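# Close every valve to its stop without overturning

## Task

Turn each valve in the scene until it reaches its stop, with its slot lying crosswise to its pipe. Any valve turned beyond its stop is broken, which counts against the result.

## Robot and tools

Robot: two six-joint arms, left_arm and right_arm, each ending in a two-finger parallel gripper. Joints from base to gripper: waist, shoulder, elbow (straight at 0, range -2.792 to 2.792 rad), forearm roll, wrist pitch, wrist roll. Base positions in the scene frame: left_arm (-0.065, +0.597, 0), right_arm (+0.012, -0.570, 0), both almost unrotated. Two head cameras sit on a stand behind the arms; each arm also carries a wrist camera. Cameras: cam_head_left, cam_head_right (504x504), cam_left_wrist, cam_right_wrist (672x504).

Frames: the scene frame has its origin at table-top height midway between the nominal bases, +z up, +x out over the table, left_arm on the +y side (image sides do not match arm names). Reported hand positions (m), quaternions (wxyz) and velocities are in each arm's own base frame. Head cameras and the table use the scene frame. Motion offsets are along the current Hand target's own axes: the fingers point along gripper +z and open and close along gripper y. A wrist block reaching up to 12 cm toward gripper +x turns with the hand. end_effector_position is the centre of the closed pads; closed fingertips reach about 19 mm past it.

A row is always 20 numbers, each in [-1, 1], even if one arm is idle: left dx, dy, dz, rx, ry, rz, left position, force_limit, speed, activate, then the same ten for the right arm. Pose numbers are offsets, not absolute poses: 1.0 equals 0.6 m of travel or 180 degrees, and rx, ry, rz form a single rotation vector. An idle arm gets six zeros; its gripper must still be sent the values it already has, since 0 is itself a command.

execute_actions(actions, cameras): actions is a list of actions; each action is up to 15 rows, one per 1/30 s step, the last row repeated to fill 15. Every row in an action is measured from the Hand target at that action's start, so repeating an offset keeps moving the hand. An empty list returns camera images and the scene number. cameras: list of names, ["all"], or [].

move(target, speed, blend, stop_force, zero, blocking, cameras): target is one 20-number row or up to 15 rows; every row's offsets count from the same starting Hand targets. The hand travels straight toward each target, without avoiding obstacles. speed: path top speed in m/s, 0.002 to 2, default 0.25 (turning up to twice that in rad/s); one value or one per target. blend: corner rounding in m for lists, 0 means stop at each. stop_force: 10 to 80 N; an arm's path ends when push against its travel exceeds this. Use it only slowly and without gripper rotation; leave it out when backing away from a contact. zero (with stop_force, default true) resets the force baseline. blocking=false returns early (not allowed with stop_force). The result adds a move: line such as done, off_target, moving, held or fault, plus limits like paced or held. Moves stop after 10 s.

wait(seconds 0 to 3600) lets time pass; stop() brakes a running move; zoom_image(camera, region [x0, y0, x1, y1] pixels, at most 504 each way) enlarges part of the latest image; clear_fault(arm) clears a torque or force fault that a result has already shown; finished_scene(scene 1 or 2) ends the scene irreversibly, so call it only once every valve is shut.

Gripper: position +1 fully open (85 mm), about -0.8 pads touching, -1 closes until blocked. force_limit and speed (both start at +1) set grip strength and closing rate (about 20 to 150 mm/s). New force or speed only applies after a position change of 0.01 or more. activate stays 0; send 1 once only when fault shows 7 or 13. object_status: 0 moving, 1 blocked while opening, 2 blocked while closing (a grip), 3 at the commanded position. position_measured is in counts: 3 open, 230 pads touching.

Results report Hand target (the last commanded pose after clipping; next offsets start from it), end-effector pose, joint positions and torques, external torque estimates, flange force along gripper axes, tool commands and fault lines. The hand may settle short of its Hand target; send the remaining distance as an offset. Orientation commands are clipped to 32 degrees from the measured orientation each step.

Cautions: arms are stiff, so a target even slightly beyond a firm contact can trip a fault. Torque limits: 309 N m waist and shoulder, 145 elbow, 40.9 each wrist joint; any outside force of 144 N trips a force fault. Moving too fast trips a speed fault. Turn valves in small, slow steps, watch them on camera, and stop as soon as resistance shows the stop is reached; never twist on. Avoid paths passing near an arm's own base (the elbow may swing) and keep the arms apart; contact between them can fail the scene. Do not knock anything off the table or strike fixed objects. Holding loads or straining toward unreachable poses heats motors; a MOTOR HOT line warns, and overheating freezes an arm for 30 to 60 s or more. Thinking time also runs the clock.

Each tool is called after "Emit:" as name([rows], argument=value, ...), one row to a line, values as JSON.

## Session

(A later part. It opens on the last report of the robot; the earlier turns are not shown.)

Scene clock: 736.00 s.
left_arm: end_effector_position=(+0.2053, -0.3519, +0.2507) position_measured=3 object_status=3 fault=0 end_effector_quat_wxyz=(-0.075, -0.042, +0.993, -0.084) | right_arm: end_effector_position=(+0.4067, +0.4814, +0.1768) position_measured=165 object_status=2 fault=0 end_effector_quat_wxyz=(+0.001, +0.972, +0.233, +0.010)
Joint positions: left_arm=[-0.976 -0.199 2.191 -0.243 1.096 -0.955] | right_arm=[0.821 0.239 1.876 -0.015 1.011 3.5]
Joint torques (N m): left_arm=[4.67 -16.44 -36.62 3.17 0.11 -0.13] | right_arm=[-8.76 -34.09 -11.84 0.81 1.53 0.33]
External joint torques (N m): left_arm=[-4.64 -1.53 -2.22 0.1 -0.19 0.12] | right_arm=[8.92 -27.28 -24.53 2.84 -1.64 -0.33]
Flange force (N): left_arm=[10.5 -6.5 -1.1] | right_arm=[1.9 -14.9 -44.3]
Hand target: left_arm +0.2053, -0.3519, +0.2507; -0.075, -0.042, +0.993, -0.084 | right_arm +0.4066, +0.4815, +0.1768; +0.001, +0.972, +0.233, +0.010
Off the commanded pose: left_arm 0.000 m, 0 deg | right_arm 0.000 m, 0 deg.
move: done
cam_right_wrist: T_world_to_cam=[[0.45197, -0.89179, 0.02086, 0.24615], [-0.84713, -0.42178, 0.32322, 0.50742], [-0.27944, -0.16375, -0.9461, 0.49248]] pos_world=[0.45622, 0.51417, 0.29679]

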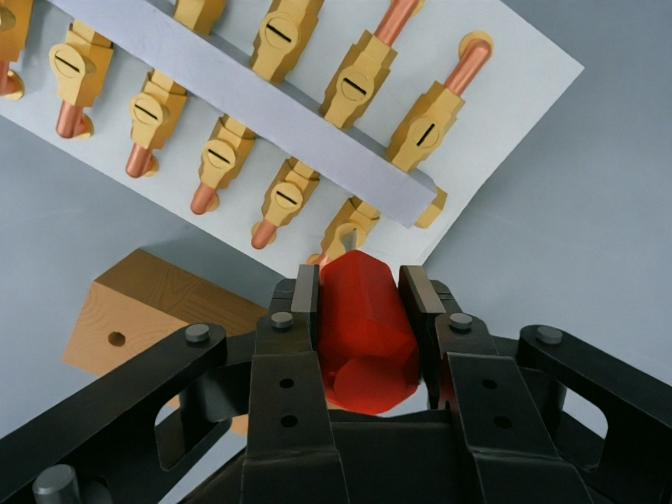

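Emit:
move([
  [0,0,0,0,0,0,1,1,1,0,0,0,-0.02,0,0,0,-0.98,1,-1,0],
  [0,0,0,0,0,0,1,1,1,0,0.0015,-0.0062,-0.02,0,0,-0.1611,-0.98,1,-1,0],
], speed=[0.05,0.2], cameras=["cam_right_wrist","cam_head_left"])

Emit:
zoom_image(camera="cam_right_wrist", region=[335, 215, 365, 245])

Emit:
zoom_image(camera="cam_right_wrist", region=[280, 220, 440, 420])

Scene clock: 741.80 s.
left_arm: end_effector_position=(+0.2053, -0.3519, +0.2507) position_measured=3 object_status=3 fault=0 end_effector_quat_wxyz=(-0.075, -0.042, +0.993, -0.084) | right_arm: end_effector_position=(+0.4054, +0.4852, +0.1888) position_measured=165 object_status=2 fault=0 end_effector_quat_wxyz=(+0.004, +0.883, +0.469, +0.009)
Joint positions: left_arm=[-0.976 -0.199 2.191 -0.243 1.096 -0.955] | right_arm=[0.826 0.232 1.86 -0.015 1.034 2.998]
Joint torques (N m): left_arm=[4.15 -16.34 -36.69 3.19 0 -0.11] | right_arm=[-1.22 -63.15 -36.84 3.69 -0.68 0.34]
External joint torques (N m): left_arm=[-4.09 -1.8 -2.15 0.08 -0.08 0.09] | right_arm=[1.31 2.39 -0.13 0.04 0.55 -0.34]
Flange force (N): left_arm=[9.7 -5.3 -1.8] | right_arm=[4.2 -1.2 0.9]
Hand target: left_arm +0.2053, -0.3519, +0.2507; -0.075, -0.042, +0.993, -0.084 | right_arm +0.4055, +0.4852, +0.1888; +0.004, +0.883, +0.469, +0.009
Off the commanded pose: left_arm 0.000 m, 0 deg | right_arm 0.000 m, 0 deg.
move: done
cam_right_wrist: T_world_to_cam=[[0.82761, -0.56055, 0.02898, -0.06479], [-0.5375, -0.77659, 0.32864, 0.54974], [-0.16172, -0.28756, -0.94401, 0.51601]] pos_world=[0.43255, 0.53899, 0.30833]
Images, in order (width x height): cam_head_left 504x504, cam_right_wrist 672x504.

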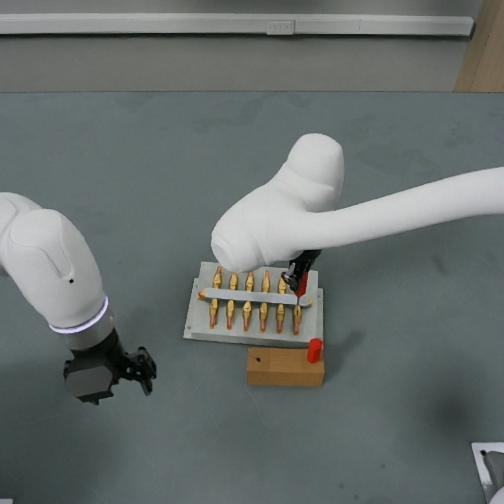

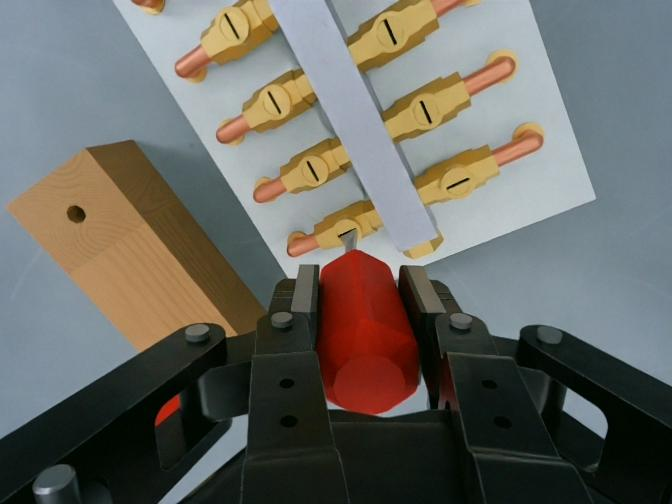

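Scaled by 16.800.

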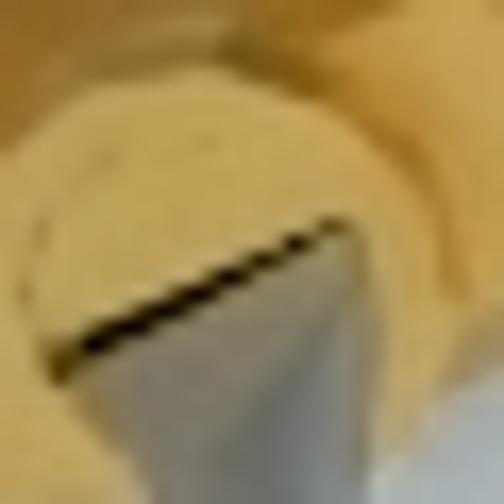

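Scaled by 2.520.

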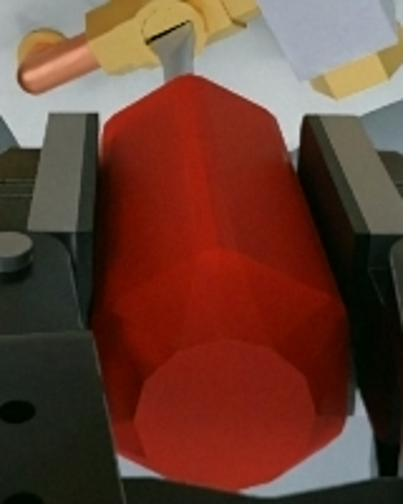

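Emit:
move(target=[0,0,0,0,0,0,1,1,1,0,-0.0038,0.0008,0,0,0,0.0139,-0.98,1,-1,0], speed=0.05, cameras=["cam_right_wrist"])

Emit:
zoom_image(camera="cam_right_wrist", region=[335, 215, 365, 245])

Scene clock: 758.87 s.
left_arm: end_effector_position=(+0.2053, -0.3519, +0.2507) position_measured=3 object_status=3 fault=0 end_effector_quat_wxyz=(-0.075, -0.042, +0.993, -0.084) | right_arm: end_effector_position=(+0.4046, +0.4830, +0.1888) position_measured=165 object_status=2 fault=0 end_effector_quat_wxyz=(+0.004, +0.893, +0.450, +0.009)
Joint positions: left_arm=[-0.976 -0.199 2.191 -0.243 1.096 -0.955] | right_arm=[0.825 0.229 1.865 -0.015 1.033 3.041]
Joint torques (N m): left_arm=[4.27 -16.1 -36.49 3.17 0.03 -0.16] | right_arm=[-3.33 -62.92 -36.77 3.66 -0.68 0.27]
External joint torques (N m): left_arm=[-4.26 -1.83 -2.38 0.1 -0.11 0.14] | right_arm=[3.24 2.36 -0.11 0.05 0.56 -0.27]
Flange force (N): left_arm=[9.8 -5.8 -2.0] | right_arm=[4.4 -4.5 0.8]
Hand target: left_arm +0.2053, -0.3519, +0.2507; -0.075, -0.042, +0.993, -0.084 | right_arm +0.4046, +0.4830, +0.1888; +0.004, +0.893, +0.450, +0.009
Off the commanded pose: left_arm 0.000 m, 0 deg | right_arm 0.000 m, 0 deg.
move: done
cam_right_wrist: T_world_to_cam=[[0.80231, -0.59624, 0.02837, -0.03773], [-0.57092, -0.75264, 0.328, 0.54964], [-0.17422, -0.27935, -0.94425, 0.51643]] pos_world=[0.43405, 0.53545, 0.30842]

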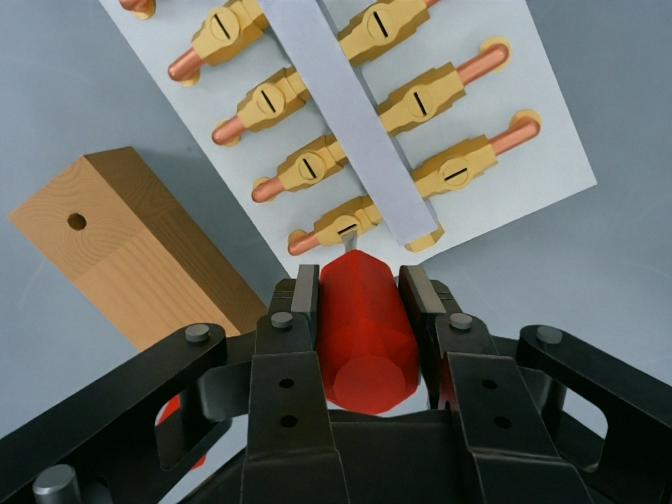

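Scaled by 16.800.

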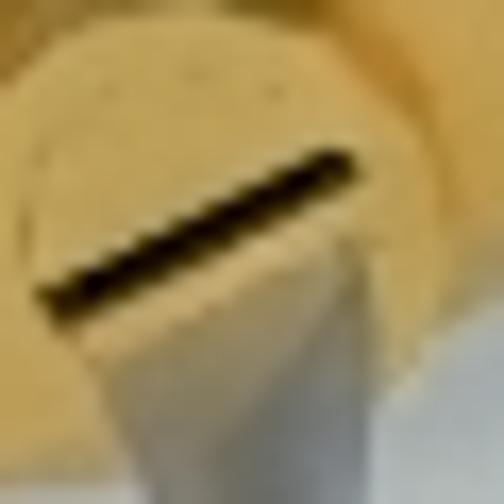

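Emit:
move(target=[0,0,0,0,0,0,1,1,1,0,-0.0004,-0.0005,0.013,0,0,0.003,-0.98,1,-1,0], speed=0.05, cameras=["cam_right_wrist"])

Emit:
zoom_image(camera="cam_right_wrist", region=[335, 215, 365, 245])

Scene clock: 762.07 s.
left_arm: end_effector_position=(+0.2053, -0.3519, +0.2507) position_measured=3 object_status=3 fault=0 end_effector_quat_wxyz=(-0.075, -0.042, +0.993, -0.084) | right_arm: end_effector_position=(+0.4044, +0.4830, +0.1810) position_measured=165 object_status=2 fault=0 end_effector_quat_wxyz=(+0.004, +0.895, +0.446, +0.009)
Joint positions: left_arm=[-0.976 -0.199 2.191 -0.243 1.096 -0.955] | right_arm=[0.825 0.236 1.873 -0.015 1.019 3.051]
Joint torques (N m): left_arm=[4.23 -16.06 -36.76 3.15 0.04 -0.09] | right_arm=[-2.99 -63.29 -36.43 3.64 -0.71 0.24]
External joint torques (N m): left_arm=[-4.15 -2.18 -2.06 0.11 -0.12 0.08] | right_arm=[2.75 2.62 -0.16 0.03 0.58 -0.24]
Flange force (N): left_arm=[10.3 -4.8 -1.9] | right_arm=[4.8 -3.8 1.0]
Hand target: left_arm +0.2053, -0.3519, +0.2507; -0.075, -0.042, +0.993, -0.084 | right_arm +0.4044, +0.4830, +0.1810; +0.004, +0.895, +0.446, +0.009
Off the commanded pose: left_arm 0.000 m, 0 deg | right_arm 0.000 m, 0 deg.
move: done
cam_right_wrist: T_world_to_cam=[[0.79664, -0.60379, 0.02836, -0.03143], [-0.57803, -0.74725, 0.32787, 0.55235], [-0.17677, -0.27759, -0.9443, 0.5092]] pos_world=[0.43432, 0.53512, 0.30062]

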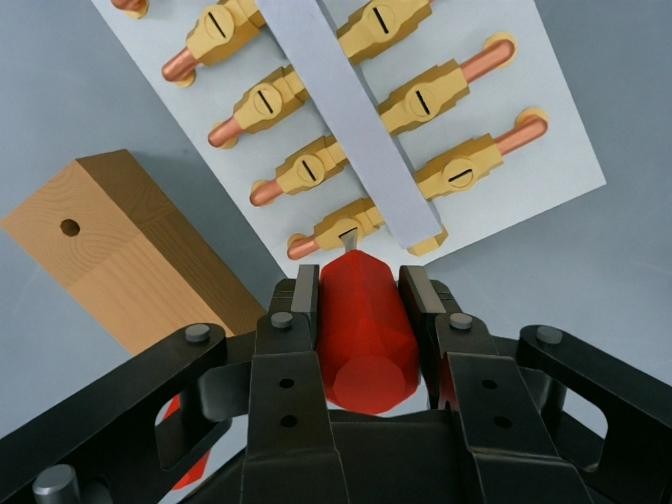

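Scaled by 16.800.

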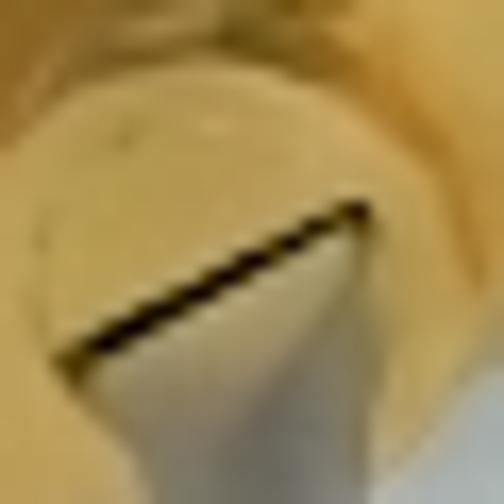

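Emit:
move(target=[0,0,0,0,0,0,1,1,1,0,-0.0001,0,0.02,0,0,0,-0.98,1,-1,0], speed=0.01, stop_force=12, cameras=["cam_right_wrist"])

Emit:
zoom_image(camera="cam_right_wrist", region=[335, 215, 365, 245])

Scene clock: 766.50 s.
left_arm: end_effector_position=(+0.2053, -0.3519, +0.2507) position_measured=3 object_status=3 fault=0 end_effector_quat_wxyz=(-0.075, -0.042, +0.993, -0.084) | right_arm: end_effector_position=(+0.4045, +0.4831, +0.1751) position_measured=165 object_status=2 fault=0 end_effector_quat_wxyz=(+0.004, +0.895, +0.446, +0.009)
Joint positions: left_arm=[-0.976 -0.199 2.191 -0.243 1.096 -0.955] | right_arm=[0.825 0.241 1.878 -0.016 1.008 3.051]
Joint torques (N m): left_arm=[4.52 -16.56 -36.71 3.17 0.07 -0.14] | right_arm=[-3.43 -47.08 -27.19 3.9 -2.55 0.25]
External joint torques (N m): left_arm=[-4.44 -1.72 -2.18 0.1 -0.14 0.13] | right_arm=[3.39 -13.78 -9.17 -0.24 2.41 -0.24]
Flange force (N): left_arm=[10.2 -5.9 -1.5] | right_arm=[-0.6 -4.8 -25.3]
Hand target: left_arm +0.2053, -0.3519, +0.2507; -0.075, -0.042, +0.993, -0.084 | right_arm +0.4045, +0.4831, +0.1751; +0.004, +0.895, +0.446, +0.009 (not the last commanded pose)
Off the commanded pose: left_arm 0.000 m, 0 deg | right_arm 0.006 m, 0 deg.
move: contact (right_arm)
cam_right_wrist: T_world_to_cam=[[0.79674, -0.60366, 0.02841, -0.0314], [-0.57795, -0.74739, 0.3277, 0.55451], [-0.17658, -0.27751, -0.94436, 0.50356]] pos_world=[0.43442, 0.53522, 0.29472]

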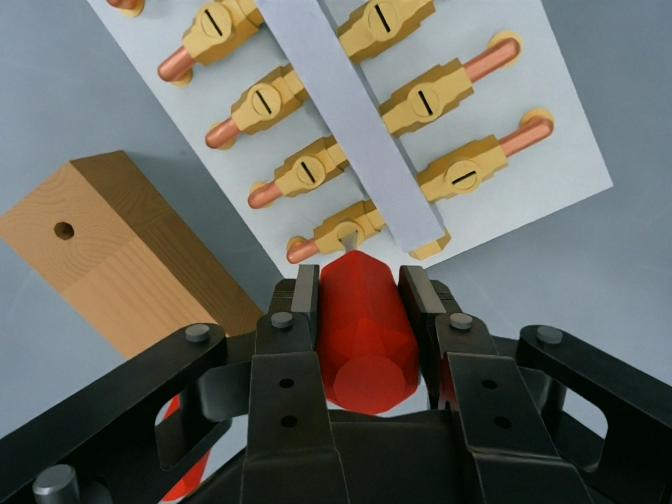

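Scaled by 16.800.

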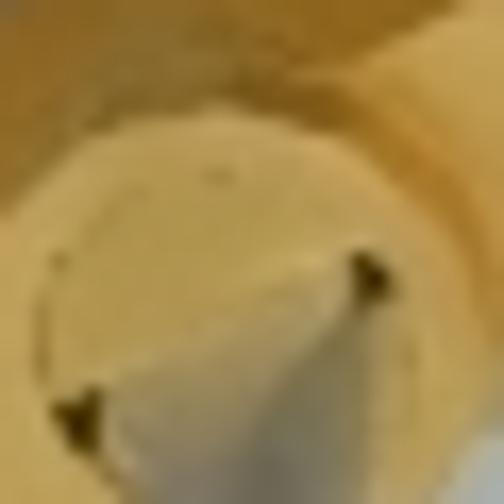

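Emit:
move([
  [0,0,0,0,0,0,1,1,1,0,-0.0003,0.0016,-0.0005,0,0,0.0556,-0.98,1,-1,0],
  [0,0,0,0,0,0,1,1,1,0,-0.0009,0.0032,-0.0005,0,0,0.1111,-0.98,1,-1,0],
  [0,0,0,0,0,0,1,1,1,0,-0.0018,0.0046,-0.0005,0,0,0.1667,-0.98,1,-1,0],
  [0,0,0,0,0,0,1,1,1,0,-0.0029,0.0059,-0.0005,0,0,0.2222,-0.98,1,-1,0],
], speed=0.15, blend=[0.001,0.001,0.001,0], cameras=["cam_right_wrist"])

Emit:
zoom_image(camera="cam_right_wrist", region=[335, 215, 365, 245])

Scene clock: 778.63 s.
left_arm: end_effector_position=(+0.2053, -0.3519, +0.2507) position_measured=3 object_status=3 fault=0 end_effector_quat_wxyz=(-0.075, -0.042, +0.993, -0.084) | right_arm: end_effector_position=(+0.4063, +0.4795, +0.1754) position_measured=165 object_status=2 fault=0 end_effector_quat_wxyz=(+0.000, +0.994, +0.113, +0.010)
Joint positions: left_arm=[-0.976 -0.199 2.191 -0.243 1.096 -0.955] | right_arm=[0.819 0.238 1.881 -0.015 1.008 3.743]
Joint torques (N m): left_arm=[4.3 -16.07 -36.6 3.18 0.04 -0.14] | right_arm=[-0.76 -53.23 -32.29 5.93 -2.84 0.86]
External joint torques (N m): left_arm=[-4.26 -2.05 -2.26 0.08 -0.12 0.13] | right_arm=[0.9 -7.1 -3.81 -2.33 2.73 -0.87]
Flange force (N): left_arm=[10.2 -5.3 -2.0] | right_arm=[-1.3 1.0 -14.9]
Hand target: left_arm +0.2053, -0.3519, +0.2507; -0.075, -0.042, +0.993, -0.084 | right_arm +0.4062, +0.4796, +0.1754; +0.000, +0.994, +0.113, +0.010
Off the commanded pose: left_arm 0.000 m, 0 deg | right_arm 0.000 m, 0 deg.
move: done
cam_right_wrist: T_world_to_cam=[[0.22225, -0.97486, 0.01606, 0.3786], [-0.9242, -0.20539, 0.32197, 0.43463], [-0.31057, -0.08639, -0.94661, 0.46639]] pos_world=[0.46239, 0.49865, 0.29547]

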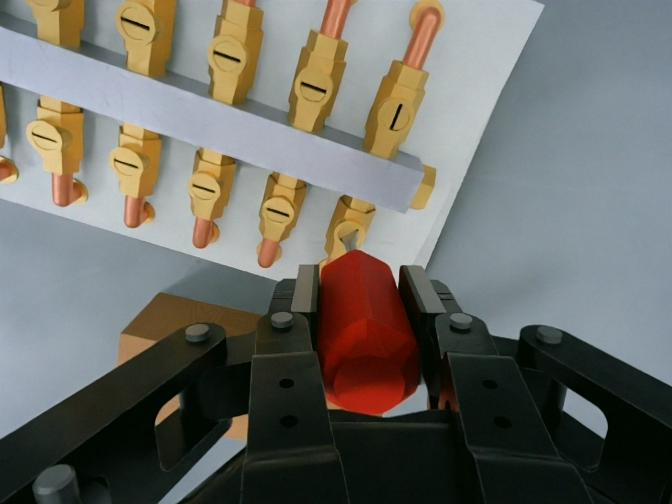

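Scaled by 16.800.

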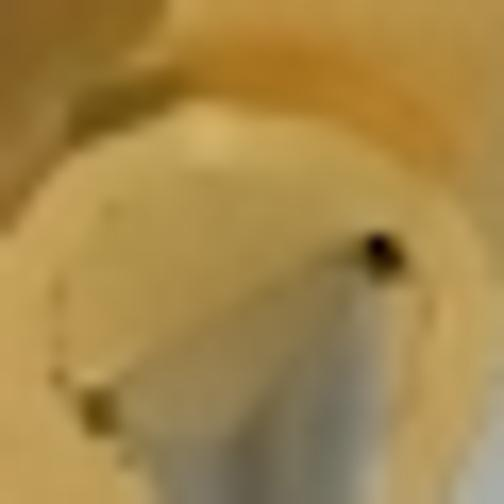

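Emit:
move([
  [0,0,0,0,0,0,1,1,1,0,-0.0003,0.0016,-0.0001,0,0,0.0556,-0.98,1,-1,0],
  [0,0,0,0,0,0,1,1,1,0,-0.0009,0.0032,-0.0001,0,0,0.1111,-0.98,1,-1,0],
  [0,0,0,0,0,0,1,1,1,0,-0.0018,0.0046,-0.0001,0,0,0.1667,-0.98,1,-1,0],
  [0,0,0,0,0,0,1,1,1,0,-0.0029,0.0059,-0.0001,0,0,0.2222,-0.98,1,-1,0],
  [0,0,0,0,0,0,1,1,1,0,-0.0042,0.007,-0.0001,0,0,0.2861,-0.98,1,-1,0],
], speed=0.15, blend=[0.001,0.001,0.001,0.001,0])

Emit:
execute_actions([
  [[0,0,0,0,0,0,1,1,1,0,0,0.0002,0,0,0,0.0056,-0.98,1,-1,0]],
  [[0,0,0,0,0,0,1,1,1,0,0,0.0002,0,0,0,0.0056,-0.98,1,-1,0]],
  [[0,0,0,0,0,0,1,1,1,0,0,0.0002,0,0,0,0.0056,-0.98,1,-1,0]],
], cameras=["cam_right_wrist"])

Emit:
zoom_image(camera="cam_right_wrist", region=[325, 205, 375, 255])

Scene clock: 788.03 s.
left_arm: end_effector_position=(+0.2053, -0.3519, +0.2507) position_measured=3 object_status=3 fault=0 end_effector_quat_wxyz=(-0.075, -0.042, +0.993, -0.084) | right_arm: end_effector_position=(+0.4048, +0.4749, +0.1754) position_measured=165 object_status=2 fault=0 end_effector_quat_wxyz=(-0.004, +0.944, -0.330, +0.009)
Joint positions: left_arm=[-0.976 -0.199 2.191 -0.243 1.096 -0.955] | right_arm=[0.816 0.232 1.889 -0.015 1.006 4.638]
Joint torques (N m): left_arm=[4.62 -16.32 -36.73 3.14 0.06 -0.13] | right_arm=[-1.86 -43.8 -29.9 5.57 -5.09 1.11]
External joint torques (N m): left_arm=[-4.53 -2.04 -2.16 0.13 -0.14 0.11] | right_arm=[1.8 -15.79 -6.26 -1.99 5.02 -1.11]
Flange force (N): left_arm=[10.8 -5.5 -1.7] | right_arm=[-1.1 8.4 -29.3]
Hand target: left_arm +0.2053, -0.3519, +0.2507; -0.075, -0.042, +0.993, -0.084 | right_arm +0.4047, +0.4749, +0.1754; -0.004, +0.944, -0.330, +0.009
Off the commanded pose: left_arm 0.000 m, 0 deg | right_arm 0.000 m, 0 deg.
move: done

Scene clock: 789.73 s.
left_arm: end_effector_position=(+0.2053, -0.3519, +0.2507) position_measured=3 object_status=3 fault=0 end_effector_quat_wxyz=(-0.075, -0.042, +0.993, -0.084) | right_arm: end_effector_position=(+0.4045, +0.4746, +0.1754) position_measured=165 object_status=2 fault=0 end_effector_quat_wxyz=(-0.005, +0.935, -0.355, +0.009)
Joint positions: left_arm=[-0.976 -0.199 2.191 -0.243 1.096 -0.955] | right_arm=[0.816 0.231 1.89 -0.015 1.005 4.691]
Joint torques (N m): left_arm=[4.6 -16.29 -36.54 3.18 0.04 -0.12] | right_arm=[-2.94 -44.57 -29.13 5.91 -4.19 2.08]
External joint torques (N m): left_arm=[-4.49 -2.23 -2.42 0.1 -0.12 0.11] | right_arm=[2.82 -15.44 -7.23 -2.31 4.12 -2.08]
External joint torques at the end of the 1st action: left_arm=[-4.43 -2.1 -2.33 0.11 -0.15 0.1] | right_arm=[1.44 -16.02 -6.73 -2.14 4.86 -1.2]
External joint torques at the end of the 2nd action: left_arm=[-4.46 -1.49 -2.05 0.09 -0.13 0.16] | right_arm=[1.85 -16.08 -6.97 -2.43 4.65 -1.59]
Flange force (N): left_arm=[10.8 -5.6 -2.2] | right_arm=[-0.8 6.5 -28.2]
Flange force at the end of the 1st action (N): left_arm=[10.6 -5.6 -2.0] | right_arm=[0.1 8.0 -29.6]
Flange force at the end of the 2nd action (N): left_arm=[10.0 -6.0 -1.1] | right_arm=[0.1 7.7 -29.5]
Hand target: left_arm +0.2053, -0.3519, +0.2507; -0.075, -0.042, +0.993, -0.084 | right_arm +0.4045, +0.4746, +0.1754; -0.004, +0.935, -0.355, +0.009
Off the commanded pose: left_arm 0.000 m, 0 deg | right_arm 0.000 m, 0 deg.
Step readings (end_effector_position of left_arm | right_arm; steps 1 to 15: 1st action; 16 to 30: 2nd action; 31 to 45: 3rd action):
0: (+0.2053, -0.3519, +0.2507) | (+0.4048, +0.4749, +0.1754)
1: (+0.2053, -0.3519, +0.2507) | (+0.4048, +0.4749, +0.1754)
2: (+0.2053, -0.3519, +0.2507) | (+0.4047, +0.4749, +0.1754)
4: (+0.2053, -0.3519, +0.2507) | (+0.4047, +0.4748, +0.1754)
8: (+0.2053, -0.3519, +0.2507) | (+0.4047, +0.4748, +0.1754)
15: (+0.2053, -0.3519, +0.2507) | (+0.4047, +0.4748, +0.1754)
16: (+0.2053, -0.3519, +0.2507) | (+0.4047, +0.4748, +0.1754)
17: (+0.2053, -0.3519, +0.2507) | (+0.4046, +0.4748, +0.1754)
19: (+0.2053, -0.3519, +0.2507) | (+0.4046, +0.4747, +0.1754)
23: (+0.2053, -0.3519, +0.2507) | (+0.4046, +0.4747, +0.1754)
30: (+0.2053, -0.3519, +0.2507) | (+0.4046, +0.4747, +0.1754)
31: (+0.2053, -0.3519, +0.2507) | (+0.4046, +0.4747, +0.1754)
32: (+0.2053, -0.3519, +0.2507) | (+0.4046, +0.4747, +0.1754)
34: (+0.2053, -0.3519, +0.2507) | (+0.4045, +0.4747, +0.1754)
38: (+0.2053, -0.3519, +0.2507) | (+0.4045, +0.4747, +0.1754)
45: (+0.2053, -0.3519, +0.2507) | (+0.4045, +0.4747, +0.1754)
cam_right_wrist: T_world_to_cam=[[-0.66464, -0.74717, -0.00102, 0.62794], [-0.70606, 0.62762, 0.32798, -0.05278], [-0.24441, 0.21871, -0.94468, 0.29349]] pos_world=[0.45182, 0.43811, 0.29521]

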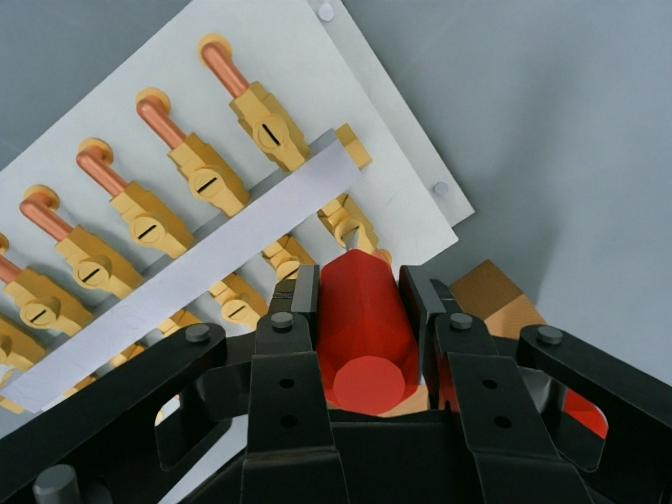

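Scaled by 10.080.

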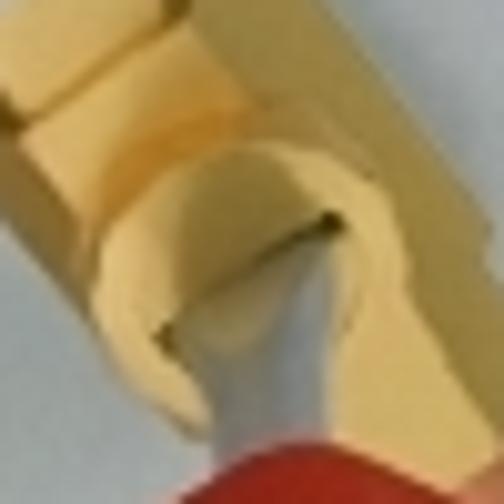

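Emit:
move([
  [0,0,0,0,0,0,1,1,1,0,0,-0.0007,-0.0003,0,0,-0.022,-0.98,1,-1,0],
  [0,0,0,0,0,0,1,1,1,0,0,-0.0007,-0.066,0,0,-0.022,-0.98,1,-1,0],
  [0,0,0,0,0,0,1,1,1,0,0.0387,-0.0369,-0.066,0,0,-0.27,-0.98,1,-1,0],
  [0,0,0,0,0,0,1,1,1,0,0.0773,-0.0738,-0.066,0,0,-0.5256,-0.98,1,-1,0],
  [0,0,0,0,0,0,1,1,1,0,0.0773,-0.0738,-0.046,0,0,-0.5256,-0.98,1,-1,0],
], speed=[0.05,0.1,0.4,0.4,0.1], blend=[0,0.002,0.01,0.002,0], cameras=["cam_right_wrist"])

Emit:
zoom_image(camera="cam_right_wrist", region=[335, 215, 365, 245])

Scene clock: 800.60 s.
left_arm: end_effector_position=(+0.2053, -0.3519, +0.2507) position_measured=3 object_status=3 fault=0 end_effector_quat_wxyz=(-0.075, -0.042, +0.993, -0.084) | right_arm: end_effector_position=(+0.4680, +0.4769, +0.2043) position_measured=165 object_status=2 fault=0 end_effector_quat_wxyz=(+0.004, +0.895, +0.446, +0.009)
Joint positions: left_arm=[-0.976 -0.199 2.191 -0.243 1.096 -0.955] | right_arm=[0.748 0.272 1.777 -0.014 1.077 2.971]
Joint torques (N m): left_arm=[4.45 -16.67 -36.61 3.18 0.04 -0.13] | right_arm=[-3.21 -68.78 -37.73 3.75 -0.62 0.22]
External joint torques (N m): left_arm=[-4.38 -1.59 -2.28 0.09 -0.13 0.12] | right_arm=[3.35 3.39 0.17 0.05 0.5 -0.22]
Flange force (N): left_arm=[9.9 -6.1 -1.6] | right_arm=[5.7 -4.1 1.9]
Hand target: left_arm +0.2053, -0.3519, +0.2507; -0.075, -0.042, +0.993, -0.084 | right_arm +0.4680, +0.4769, +0.2043; +0.004, +0.895, +0.446, +0.009
Off the commanded pose: left_arm 0.000 m, 0 deg | right_arm 0.000 m, 0 deg.
move: done
cam_right_wrist: T_world_to_cam=[[0.79768, -0.60242, 0.02835, -0.08754], [-0.57678, -0.74831, 0.32766, 0.57695], [-0.17617, -0.27772, -0.94437, 0.54056]] pos_world=[0.49783, 0.52912, 0.32392]

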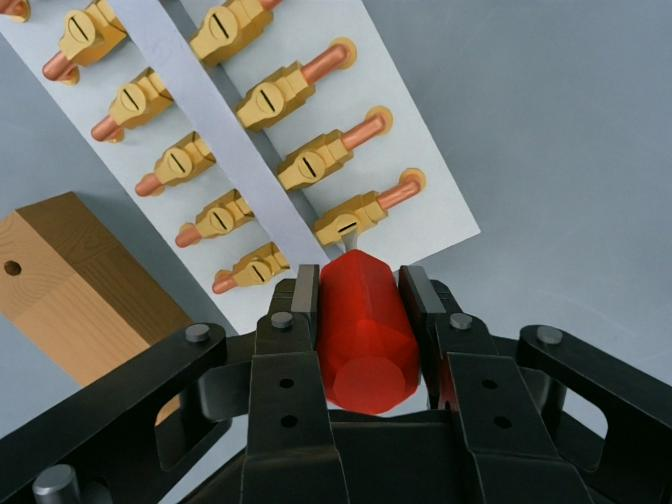

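Scaled by 16.800.

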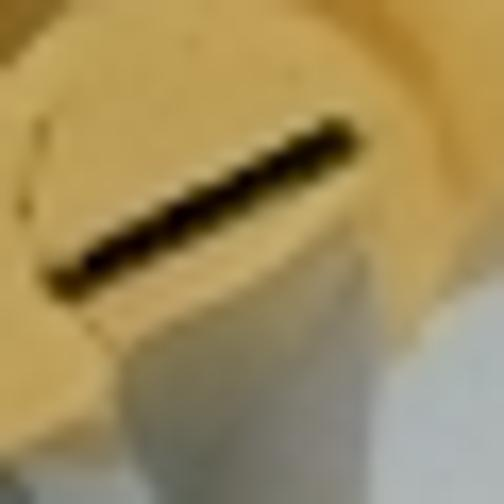

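Emit:
move(target=[0,0,0,0,0,0,1,1,1,0,0.0001,0.0,0.0133,0,0,0.0194,-0.98,1,-1,0], speed=0.05, cameras=["cam_right_wrist"])

Emit:
zoom_image(camera="cam_right_wrist", region=[335, 215, 365, 245])

Scene clock: 812.87 s.
left_arm: end_effector_position=(+0.2053, -0.3519, +0.2507) position_measured=3 object_status=3 fault=0 end_effector_quat_wxyz=(-0.075, -0.042, +0.993, -0.084) | right_arm: end_effector_position=(+0.4682, +0.4770, +0.1963) position_measured=165 object_status=2 fault=0 end_effector_quat_wxyz=(+0.003, +0.908, +0.419, +0.009)
Joint positions: left_arm=[-0.976 -0.199 2.191 -0.243 1.096 -0.955] | right_arm=[0.748 0.278 1.784 -0.014 1.063 3.032]
Joint torques (N m): left_arm=[4.59 -16.35 -36.71 3.15 0.04 -0.15] | right_arm=[-3.09 -68.91 -37.45 3.69 -0.73 0.4]
External joint torques (N m): left_arm=[-4.55 -1.7 -2.1 0.11 -0.11 0.14] | right_arm=[3.22 2.21 -0.38 0.13 0.59 -0.4]
Flange force (N): left_arm=[10.5 -5.9 -1.4] | right_arm=[4.7 -4.0 0.3]
Hand target: left_arm +0.2053, -0.3519, +0.2507; -0.075, -0.042, +0.993, -0.084 | right_arm +0.4682, +0.4770, +0.1963; +0.003, +0.908, +0.419, +0.009
Off the commanded pose: left_arm 0.000 m, 0 deg | right_arm 0.000 m, 0 deg.
move: done
cam_right_wrist: T_world_to_cam=[[0.75945, -0.64999, 0.0274, -0.04664], [-0.62129, -0.71214, 0.3269, 0.58346], [-0.19297, -0.26528, -0.94466, 0.53508]] pos_world=[0.50117, 0.52713, 0.31602]

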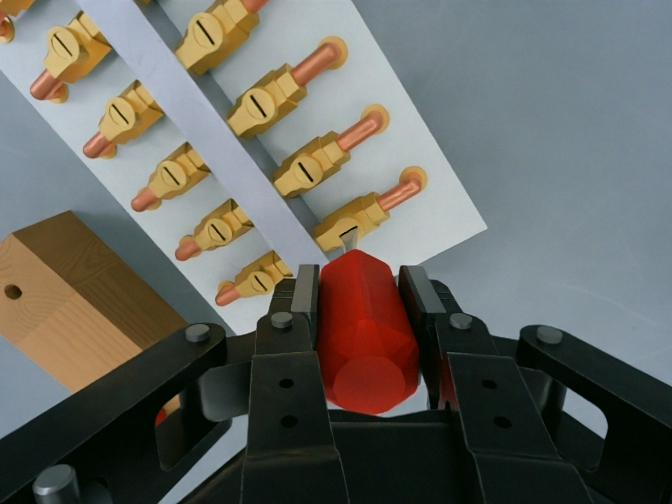

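Scaled by 16.800.

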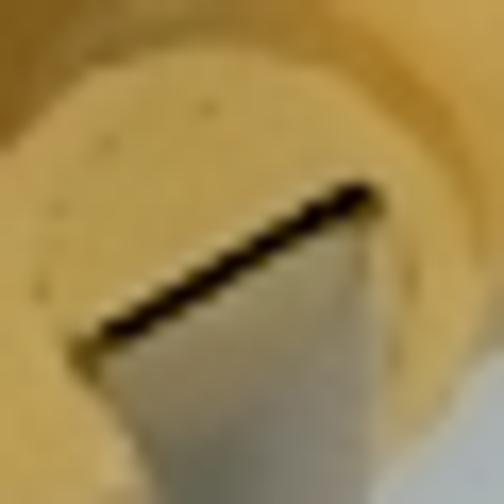

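Emit:
move(target=[0,0,0,0,0,0,1,1,1,0,0.0002,0.0001,0,0,0,-0.0111,-0.98,1,-1,0], speed=0.05, cameras=["cam_right_wrist"])

Emit:
zoom_image(camera="cam_right_wrist", region=[335, 215, 365, 245])

Scene clock: 816.90 s.
left_arm: end_effector_position=(+0.2053, -0.3519, +0.2507) position_measured=3 object_status=3 fault=0 end_effector_quat_wxyz=(-0.075, -0.042, +0.993, -0.084) | right_arm: end_effector_position=(+0.4682, +0.4770, +0.1962) position_measured=165 object_status=2 fault=0 end_effector_quat_wxyz=(+0.003, +0.900, +0.435, +0.009)
Joint positions: left_arm=[-0.976 -0.199 2.191 -0.243 1.096 -0.955] | right_arm=[0.748 0.278 1.784 -0.014 1.063 2.997]
Joint torques (N m): left_arm=[4.45 -16.34 -36.65 3.17 0.03 -0.13] | right_arm=[-3.32 -68.69 -37.35 3.7 -0.67 0.27]
External joint torques (N m): left_arm=[-4.43 -1.53 -2.08 0.09 -0.1 0.12] | right_arm=[2.87 3.74 0.07 0.06 0.54 -0.27]
Flange force (N): left_arm=[10.1 -6.0 -1.3] | right_arm=[6.1 -3.4 2.1]
Hand target: left_arm +0.2053, -0.3519, +0.2507; -0.075, -0.042, +0.993, -0.084 | right_arm +0.4683, +0.4770, +0.1963; +0.003, +0.901, +0.435, +0.009
Off the commanded pose: left_arm 0.000 m, 0 deg | right_arm 0.000 m, 0 deg.
move: done
cam_right_wrist: T_world_to_cam=[[0.78176, -0.62295, 0.02808, -0.0702], [-0.59599, -0.73316, 0.32751, 0.5816], [-0.18344, -0.27277, -0.94443, 0.53401]] pos_world=[0.49946, 0.52834, 0.31582]

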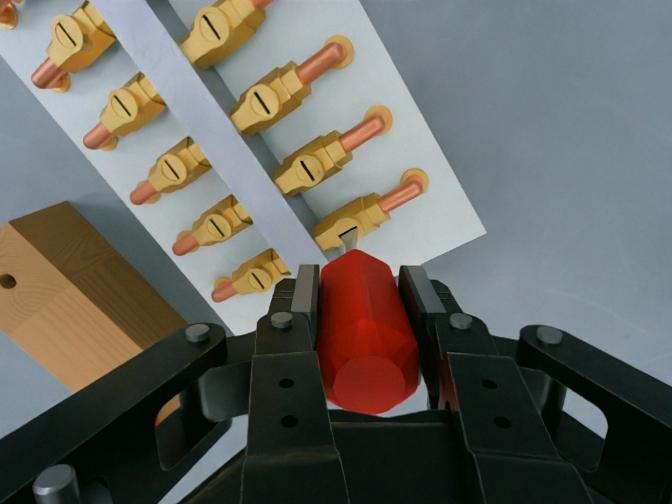

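Scaled by 16.800.

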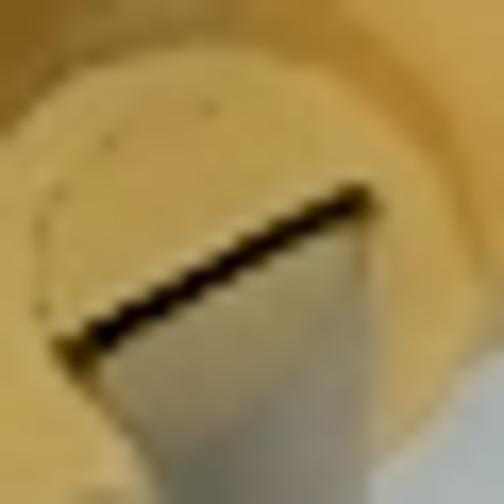

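Emit:
move(target=[0,0,0,0,0,0,1,1,1,0,0.0005,0.0,0.02,0,0,-0.003,-0.98,1,-1,0], speed=0.01, stop_force=12, cameras=["cam_right_wrist"])

Emit:
zoom_image(camera="cam_right_wrist", region=[335, 215, 365, 245])

Scene clock: 821.80 s.
left_arm: end_effector_position=(+0.2053, -0.3519, +0.2507) position_measured=3 object_status=3 fault=0 end_effector_quat_wxyz=(-0.075, -0.042, +0.993, -0.084) | right_arm: end_effector_position=(+0.4686, +0.4773, +0.1904) position_measured=165 object_status=2 fault=0 end_effector_quat_wxyz=(+0.003, +0.899, +0.437, +0.010)
Joint positions: left_arm=[-0.976 -0.199 2.191 -0.243 1.096 -0.955] | right_arm=[0.748 0.284 1.789 -0.014 1.052 2.992]
Joint torques (N m): left_arm=[4.44 -16.25 -36.53 3.19 -0.01 -0.12] | right_arm=[-3.47 -50.7 -26.82 4.03 -2.29 0.34]
External joint torques (N m): left_arm=[-4.33 -2.19 -2.39 0.09 -0.07 0.11] | right_arm=[3.15 -15.52 -10.52 -0.28 2.15 -0.34]
Flange force (N): left_arm=[10.5 -5.4 -2.4] | right_arm=[0.3 -3.9 -26.3]
Hand target: left_arm +0.2053, -0.3519, +0.2507; -0.075, -0.042, +0.993, -0.084 | right_arm +0.4686, +0.4772, +0.1904; +0.003, +0.899, +0.437, +0.010 (not the last commanded pose)
Off the commanded pose: left_arm 0.000 m, 0 deg | right_arm 0.006 m, 0 deg.
move: contact (right_arm)
cam_right_wrist: T_world_to_cam=[[0.78467, -0.61927, 0.02806, -0.07326], [-0.59262, -0.73607, 0.32711, 0.58385], [-0.18191, -0.27331, -0.94457, 0.52823]] pos_world=[0.49957, 0.52876, 0.31002]

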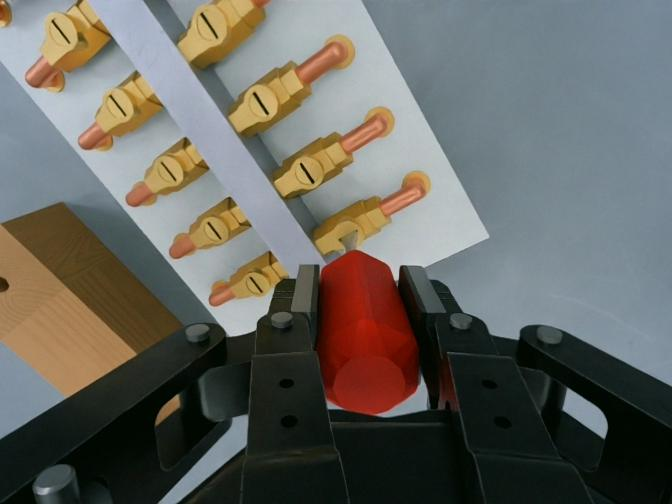

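Scaled by 16.800.

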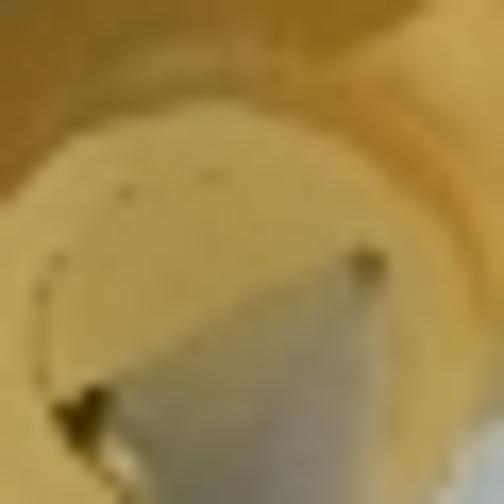

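Emit:
move([
  [0,0,0,0,0,0,1,1,1,0,-0.0003,0.0016,-0.0005,0,0,0.0556,-0.98,1,-1,0],
  [0,0,0,0,0,0,1,1,1,0,-0.0009,0.0032,-0.0005,0,0,0.1111,-0.98,1,-1,0],
  [0,0,0,0,0,0,1,1,1,0,-0.0018,0.0046,-0.0005,0,0,0.1667,-0.98,1,-1,0],
  [0,0,0,0,0,0,1,1,1,0,-0.0029,0.0059,-0.0005,0,0,0.2222,-0.98,1,-1,0],
], speed=0.15, blend=[0.001,0.001,0.001,0], cameras=["cam_right_wrist"])

Emit:
zoom_image(camera="cam_right_wrist", region=[335, 215, 365, 245])

Scene clock: 827.73 s.
left_arm: end_effector_position=(+0.2053, -0.3519, +0.2507) position_measured=3 object_status=3 fault=0 end_effector_quat_wxyz=(-0.075, -0.042, +0.993, -0.084) | right_arm: end_effector_position=(+0.4704, +0.4736, +0.1907) position_measured=165 object_status=2 fault=0 end_effector_quat_wxyz=(+0.000, +0.995, +0.103, +0.010)
Joint positions: left_arm=[-0.976 -0.199 2.191 -0.243 1.096 -0.955] | right_arm=[0.742 0.281 1.792 -0.014 1.052 3.684]
Joint torques (N m): left_arm=[4.22 -16.35 -36.63 3.17 0.05 -0.15] | right_arm=[0.61 -58.99 -31.07 6.97 -1.09 1.5]
External joint torques (N m): left_arm=[-4.12 -2.02 -2.25 0.1 -0.12 0.14] | right_arm=[-0.69 -7.05 -6.28 -3.24 0.96 -1.5]
Flange force (N): left_arm=[9.8 -5.2 -2.0] | right_arm=[4.1 1.4 -13.3]
Hand target: left_arm +0.2053, -0.3519, +0.2507; -0.075, -0.042, +0.993, -0.084 | right_arm +0.4703, +0.4737, +0.1907; +0.000, +0.995, +0.103, +0.010
Off the commanded pose: left_arm 0.000 m, 0 deg | right_arm 0.000 m, 0 deg.
move: done
cam_right_wrist: T_world_to_cam=[[0.20305, -0.97905, 0.01544, 0.36949], [-0.92812, -0.18742, 0.32167, 0.481], [-0.31204, -0.07964, -0.94673, 0.49772]] pos_world=[0.52671, 0.49153, 0.31077]

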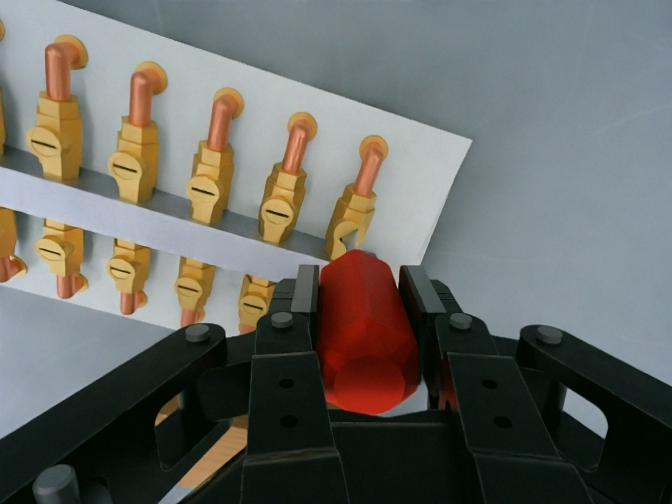

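Scaled by 16.800.

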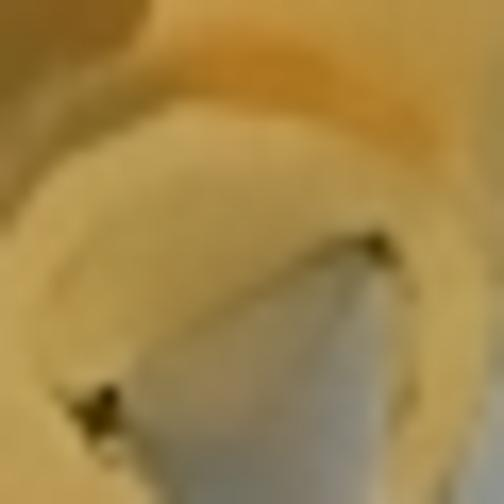

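Emit:
move([
  [0,0,0,0,0,0,1,1,1,0,-0.0003,0.0016,-0.0001,0,0,0.0556,-0.98,1,-1,0],
  [0,0,0,0,0,0,1,1,1,0,-0.0009,0.0032,-0.0001,0,0,0.1111,-0.98,1,-1,0],
  [0,0,0,0,0,0,1,1,1,0,-0.0018,0.0046,-0.0001,0,0,0.1667,-0.98,1,-1,0],
  [0,0,0,0,0,0,1,1,1,0,-0.0029,0.0059,-0.0001,0,0,0.2222,-0.98,1,-1,0],
  [0,0,0,0,0,0,1,1,1,0,-0.0042,0.0069,-0.0001,0,0,0.275,-0.98,1,-1,0],
], speed=0.15, blend=[0.001,0.001,0.001,0.001,0])

Emit:
execute_actions([
  [[0,0,0,0,0,0,1,1,1,0,0,0.0002,0,0,0,0.0056,-0.98,1,-1,0]],
  [[0,0,0,0,0,0,1,1,1,0,0,0.0002,0,0,0,0.0056,-0.98,1,-1,0]],
  [[0,0,0,0,0,0,1,1,1,0,0,0.0002,0,0,0,0.0056,-0.98,1,-1,0]],
], cameras=["cam_right_wrist"])

Emit:
zoom_image(camera="cam_right_wrist", region=[325, 205, 375, 255])

Scene clock: 838.40 s.
left_arm: end_effector_position=(+0.2053, -0.3519, +0.2507) position_measured=3 object_status=3 fault=0 end_effector_quat_wxyz=(-0.075, -0.042, +0.993, -0.084) | right_arm: end_effector_position=(+0.4687, +0.4691, +0.1907) position_measured=165 object_status=2 fault=0 end_effector_quat_wxyz=(-0.004, +0.946, -0.323, +0.009)
Joint positions: left_arm=[-0.976 -0.199 2.191 -0.243 1.096 -0.955] | right_arm=[0.739 0.275 1.8 -0.014 1.05 4.545]
Joint torques (N m): left_arm=[4.09 -16.42 -36.55 3.2 0.05 -0.18] | right_arm=[-0.7 -40.46 -23.29 6.72 -4.02 1.84]
External joint torques (N m): left_arm=[-4.04 -1.71 -2.27 0.06 -0.13 0.16] | right_arm=[0.43 -24.76 -13.82 -3.05 3.95 -1.84]
Flange force (N): left_arm=[9.2 -5.5 -1.8] | right_arm=[1.7 6.7 -40.3]
Hand target: left_arm +0.2053, -0.3519, +0.2507; -0.075, -0.042, +0.993, -0.084 | right_arm +0.4687, +0.4691, +0.1907; -0.004, +0.946, -0.323, +0.009
Off the commanded pose: left_arm 0.000 m, 0 deg | right_arm 0.000 m, 0 deg.
move: done

Scene clock: 840.10 s.
left_arm: end_effector_position=(+0.2053, -0.3519, +0.2507) position_measured=3 object_status=3 fault=0 end_effector_quat_wxyz=(-0.075, -0.042, +0.993, -0.084) | right_arm: end_effector_position=(+0.4684, +0.4689, +0.1907) position_measured=165 object_status=2 fault=0 end_effector_quat_wxyz=(-0.005, +0.938, -0.348, +0.009)
Joint positions: left_arm=[-0.976 -0.199 2.191 -0.243 1.096 -0.955] | right_arm=[0.739 0.274 1.801 -0.014 1.05 4.598]
Joint torques (N m): left_arm=[4.35 -16.16 -36.69 3.14 0.06 -0.19] | right_arm=[-0.65 -38.6 -21.71 6.65 -3.72 1.79]
External joint torques (N m): left_arm=[-4.26 -2.13 -2.12 0.12 -0.13 0.17] | right_arm=[0.66 -26.8 -15.57 -2.96 3.65 -1.79]
External joint torques at the end of the 1st action: left_arm=[-4.43 -1.64 -2.22 0.12 -0.08 0.14] | right_arm=[0.33 -25.55 -14.47 -3.1 3.9 -1.83]
External joint torques at the end of the 2nd action: left_arm=[-4.45 -1.71 -2.03 0.09 -0.11 0.15] | right_arm=[0.59 -26.6 -15.15 -3 3.77 -1.81]
Flange force (N): left_arm=[10.3 -5.0 -1.9] | right_arm=[1.7 6.3 -43.1]
Flange force at the end of the 1st action (N): left_arm=[10.1 -6.0 -1.6] | right_arm=[2.2 6.5 -41.4]
Flange force at the end of the 2nd action (N): left_arm=[10.3 -5.7 -1.3] | right_arm=[1.8 6.8 -42.7]
Hand target: left_arm +0.2053, -0.3519, +0.2507; -0.075, -0.042, +0.993, -0.084 | right_arm +0.4685, +0.4688, +0.1907; -0.005, +0.938, -0.348, +0.009
Off the commanded pose: left_arm 0.000 m, 0 deg | right_arm 0.000 m, 0 deg.
Step readings (end_effector_position of left_arm | right_arm; steps 1 to 15: 1st action; 16 to 30: 2nd action; 31 to 45: 3rd action):
0: (+0.2053, -0.3519, +0.2507) | (+0.4687, +0.4691, +0.1907)
1: (+0.2053, -0.3519, +0.2507) | (+0.4687, +0.4691, +0.1907)
2: (+0.2053, -0.3519, +0.2507) | (+0.4687, +0.4691, +0.1907)
4: (+0.2053, -0.3519, +0.2507) | (+0.4686, +0.4690, +0.1907)
8: (+0.2053, -0.3519, +0.2507) | (+0.4686, +0.4690, +0.1907)
15: (+0.2053, -0.3519, +0.2507) | (+0.4686, +0.4690, +0.1907)
16: (+0.2053, -0.3519, +0.2507) | (+0.4686, +0.4690, +0.1907)
17: (+0.2053, -0.3519, +0.2507) | (+0.4686, +0.4690, +0.1907)
19: (+0.2053, -0.3519, +0.2507) | (+0.4685, +0.4690, +0.1907)
23: (+0.2053, -0.3519, +0.2507) | (+0.4685, +0.4690, +0.1907)
30: (+0.2053, -0.3519, +0.2507) | (+0.4685, +0.4690, +0.1907)
31: (+0.2053, -0.3519, +0.2507) | (+0.4685, +0.4689, +0.1907)
32: (+0.2053, -0.3519, +0.2507) | (+0.4685, +0.4689, +0.1907)
34: (+0.2053, -0.3519, +0.2507) | (+0.4684, +0.4689, +0.1907)
38: (+0.2053, -0.3519, +0.2507) | (+0.4684, +0.4689, +0.1907)
45: (+0.2053, -0.3519, +0.2507) | (+0.4684, +0.4689, +0.1907)
cam_right_wrist: T_world_to_cam=[[-0.65328, -0.75712, -0.00109, 0.66549], [-0.71552, 0.61691, 0.3278, 0.00045], [-0.24751, 0.21493, -0.94475, 0.32805]] pos_world=[0.51626, 0.43307, 0.3105]

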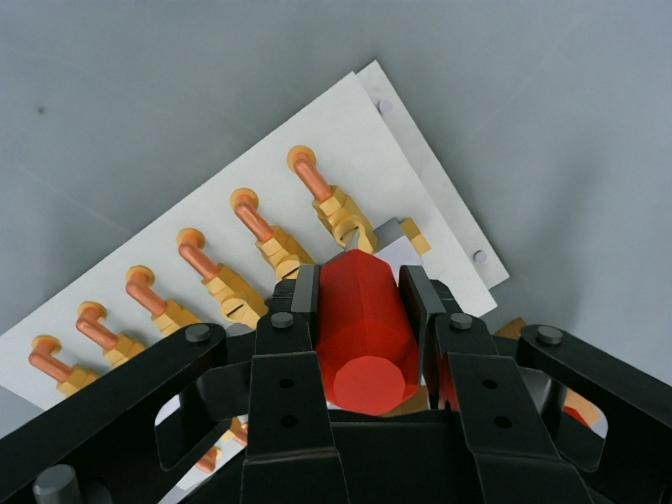

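Scaled by 10.080.

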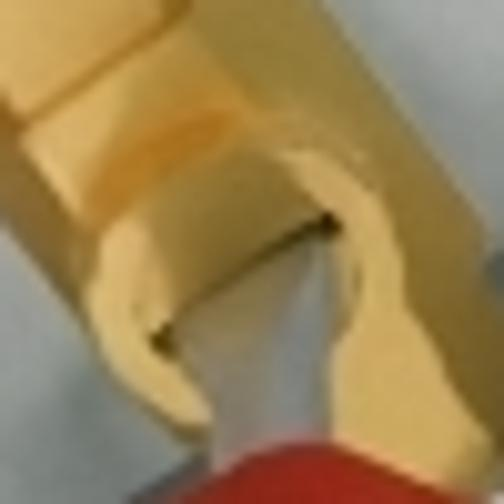

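Emit:
execute_actions([
  [[0,0,0,0,0,0,1,1,1,0,0,0,-0.0006,0,0,0,-0.98,1,-1,0]],
  [[0,0,0,0,0,0,1,1,1,0,0,0.0002,0,0,0,0.0056,-0.98,1,-1,0]],
  [[0,0,0,0,0,0,1,1,1,0,0,0.0002,0,0,0,0.0056,-0.98,1,-1,0]],
])

Scene clock: 844.00 s.
left_arm: end_effector_position=(+0.2053, -0.3519, +0.2507) position_measured=3 object_status=3 fault=0 end_effector_quat_wxyz=(-0.075, -0.042, +0.993, -0.084) | right_arm: end_effector_position=(+0.4683, +0.4687, +0.1911) position_measured=165 object_status=2 fault=0 end_effector_quat_wxyz=(-0.005, +0.931, -0.364, +0.009)
Joint positions: left_arm=[-0.976 -0.199 2.191 -0.243 1.096 -0.955] | right_arm=[0.739 0.274 1.801 -0.014 1.05 4.633]
Joint torques (N m): left_arm=[4.35 -16.46 -36.61 3.11 0.04 -0.09] | right_arm=[-1.2 -60.04 -34.37 6.49 -2.17 1.86]
External joint torques (N m): left_arm=[-4.27 -1.82 -2.23 0.15 -0.12 0.08] | right_arm=[1.02 -4.86 -2.74 -2.82 2.11 -1.86]
External joint torques at the end of the 1st action: left_arm=[-4.47 -2.08 -2.17 0.06 -0.11 0.14] | right_arm=[0.9 -13.12 -7.7 -2.9 2.41 -1.8]
External joint torques at the end of the 2nd action: left_arm=[-4.33 -2.15 -2.17 0.11 -0.06 0.13] | right_arm=[0.88 -5.32 -1.58 -2.78 3.12 -1.77]
Flange force (N): left_arm=[10.1 -5.7 -1.8] | right_arm=[1.3 0.6 -10.3]
Flange force at the end of the 1st action (N): left_arm=[10.7 -5.4 -1.8] | right_arm=[1.5 2.6 -22.3]
Flange force at the end of the 2nd action (N): left_arm=[10.5 -5.1 -2.1] | right_arm=[1.3 3.0 -11.3]
Hand target: left_arm +0.2053, -0.3519, +0.2507; -0.075, -0.042, +0.993, -0.084 | right_arm +0.4683, +0.4687, +0.1910; -0.005, +0.931, -0.364, +0.009
Off the commanded pose: left_arm 0.000 m, 0 deg | right_arm 0.000 m, 0 deg.
Step readings (end_effector_position of left_arm | right_arm; steps 1 to 15: 1st action; 16 to 30: 2nd action; 31 to 45: 3rd action):
0: (+0.2053, -0.3519, +0.2507) | (+0.4685, +0.4688, +0.1907)
1: (+0.2053, -0.3519, +0.2507) | (+0.4685, +0.4688, +0.1907)
2: (+0.2053, -0.3519, +0.2507) | (+0.4685, +0.4688, +0.1907)
4: (+0.2053, -0.3519, +0.2507) | (+0.4684, +0.4688, +0.1908)
8: (+0.2053, -0.3519, +0.2507) | (+0.4684, +0.4687, +0.1908)
15: (+0.2053, -0.3519, +0.2507) | (+0.4684, +0.4688, +0.1909)
16: (+0.2053, -0.3519, +0.2507) | (+0.4684, +0.4688, +0.1909)
17: (+0.2053, -0.3519, +0.2507) | (+0.4684, +0.4688, +0.1910)
19: (+0.2053, -0.3519, +0.2507) | (+0.4684, +0.4687, +0.1910)
23: (+0.2053, -0.3519, +0.2507) | (+0.4684, +0.4687, +0.1910)
30: (+0.2053, -0.3519, +0.2507) | (+0.4684, +0.4687, +0.1911)
31: (+0.2053, -0.3519, +0.2507) | (+0.4684, +0.4687, +0.1911)
32: (+0.2053, -0.3519, +0.2507) | (+0.4684, +0.4687, +0.1911)
34: (+0.2053, -0.3519, +0.2507) | (+0.4684, +0.4688, +0.1911)
38: (+0.2053, -0.3519, +0.2507) | (+0.4684, +0.4687, +0.1911)
45: (+0.2053, -0.3519, +0.2507) | (+0.4683, +0.4687, +0.1911)


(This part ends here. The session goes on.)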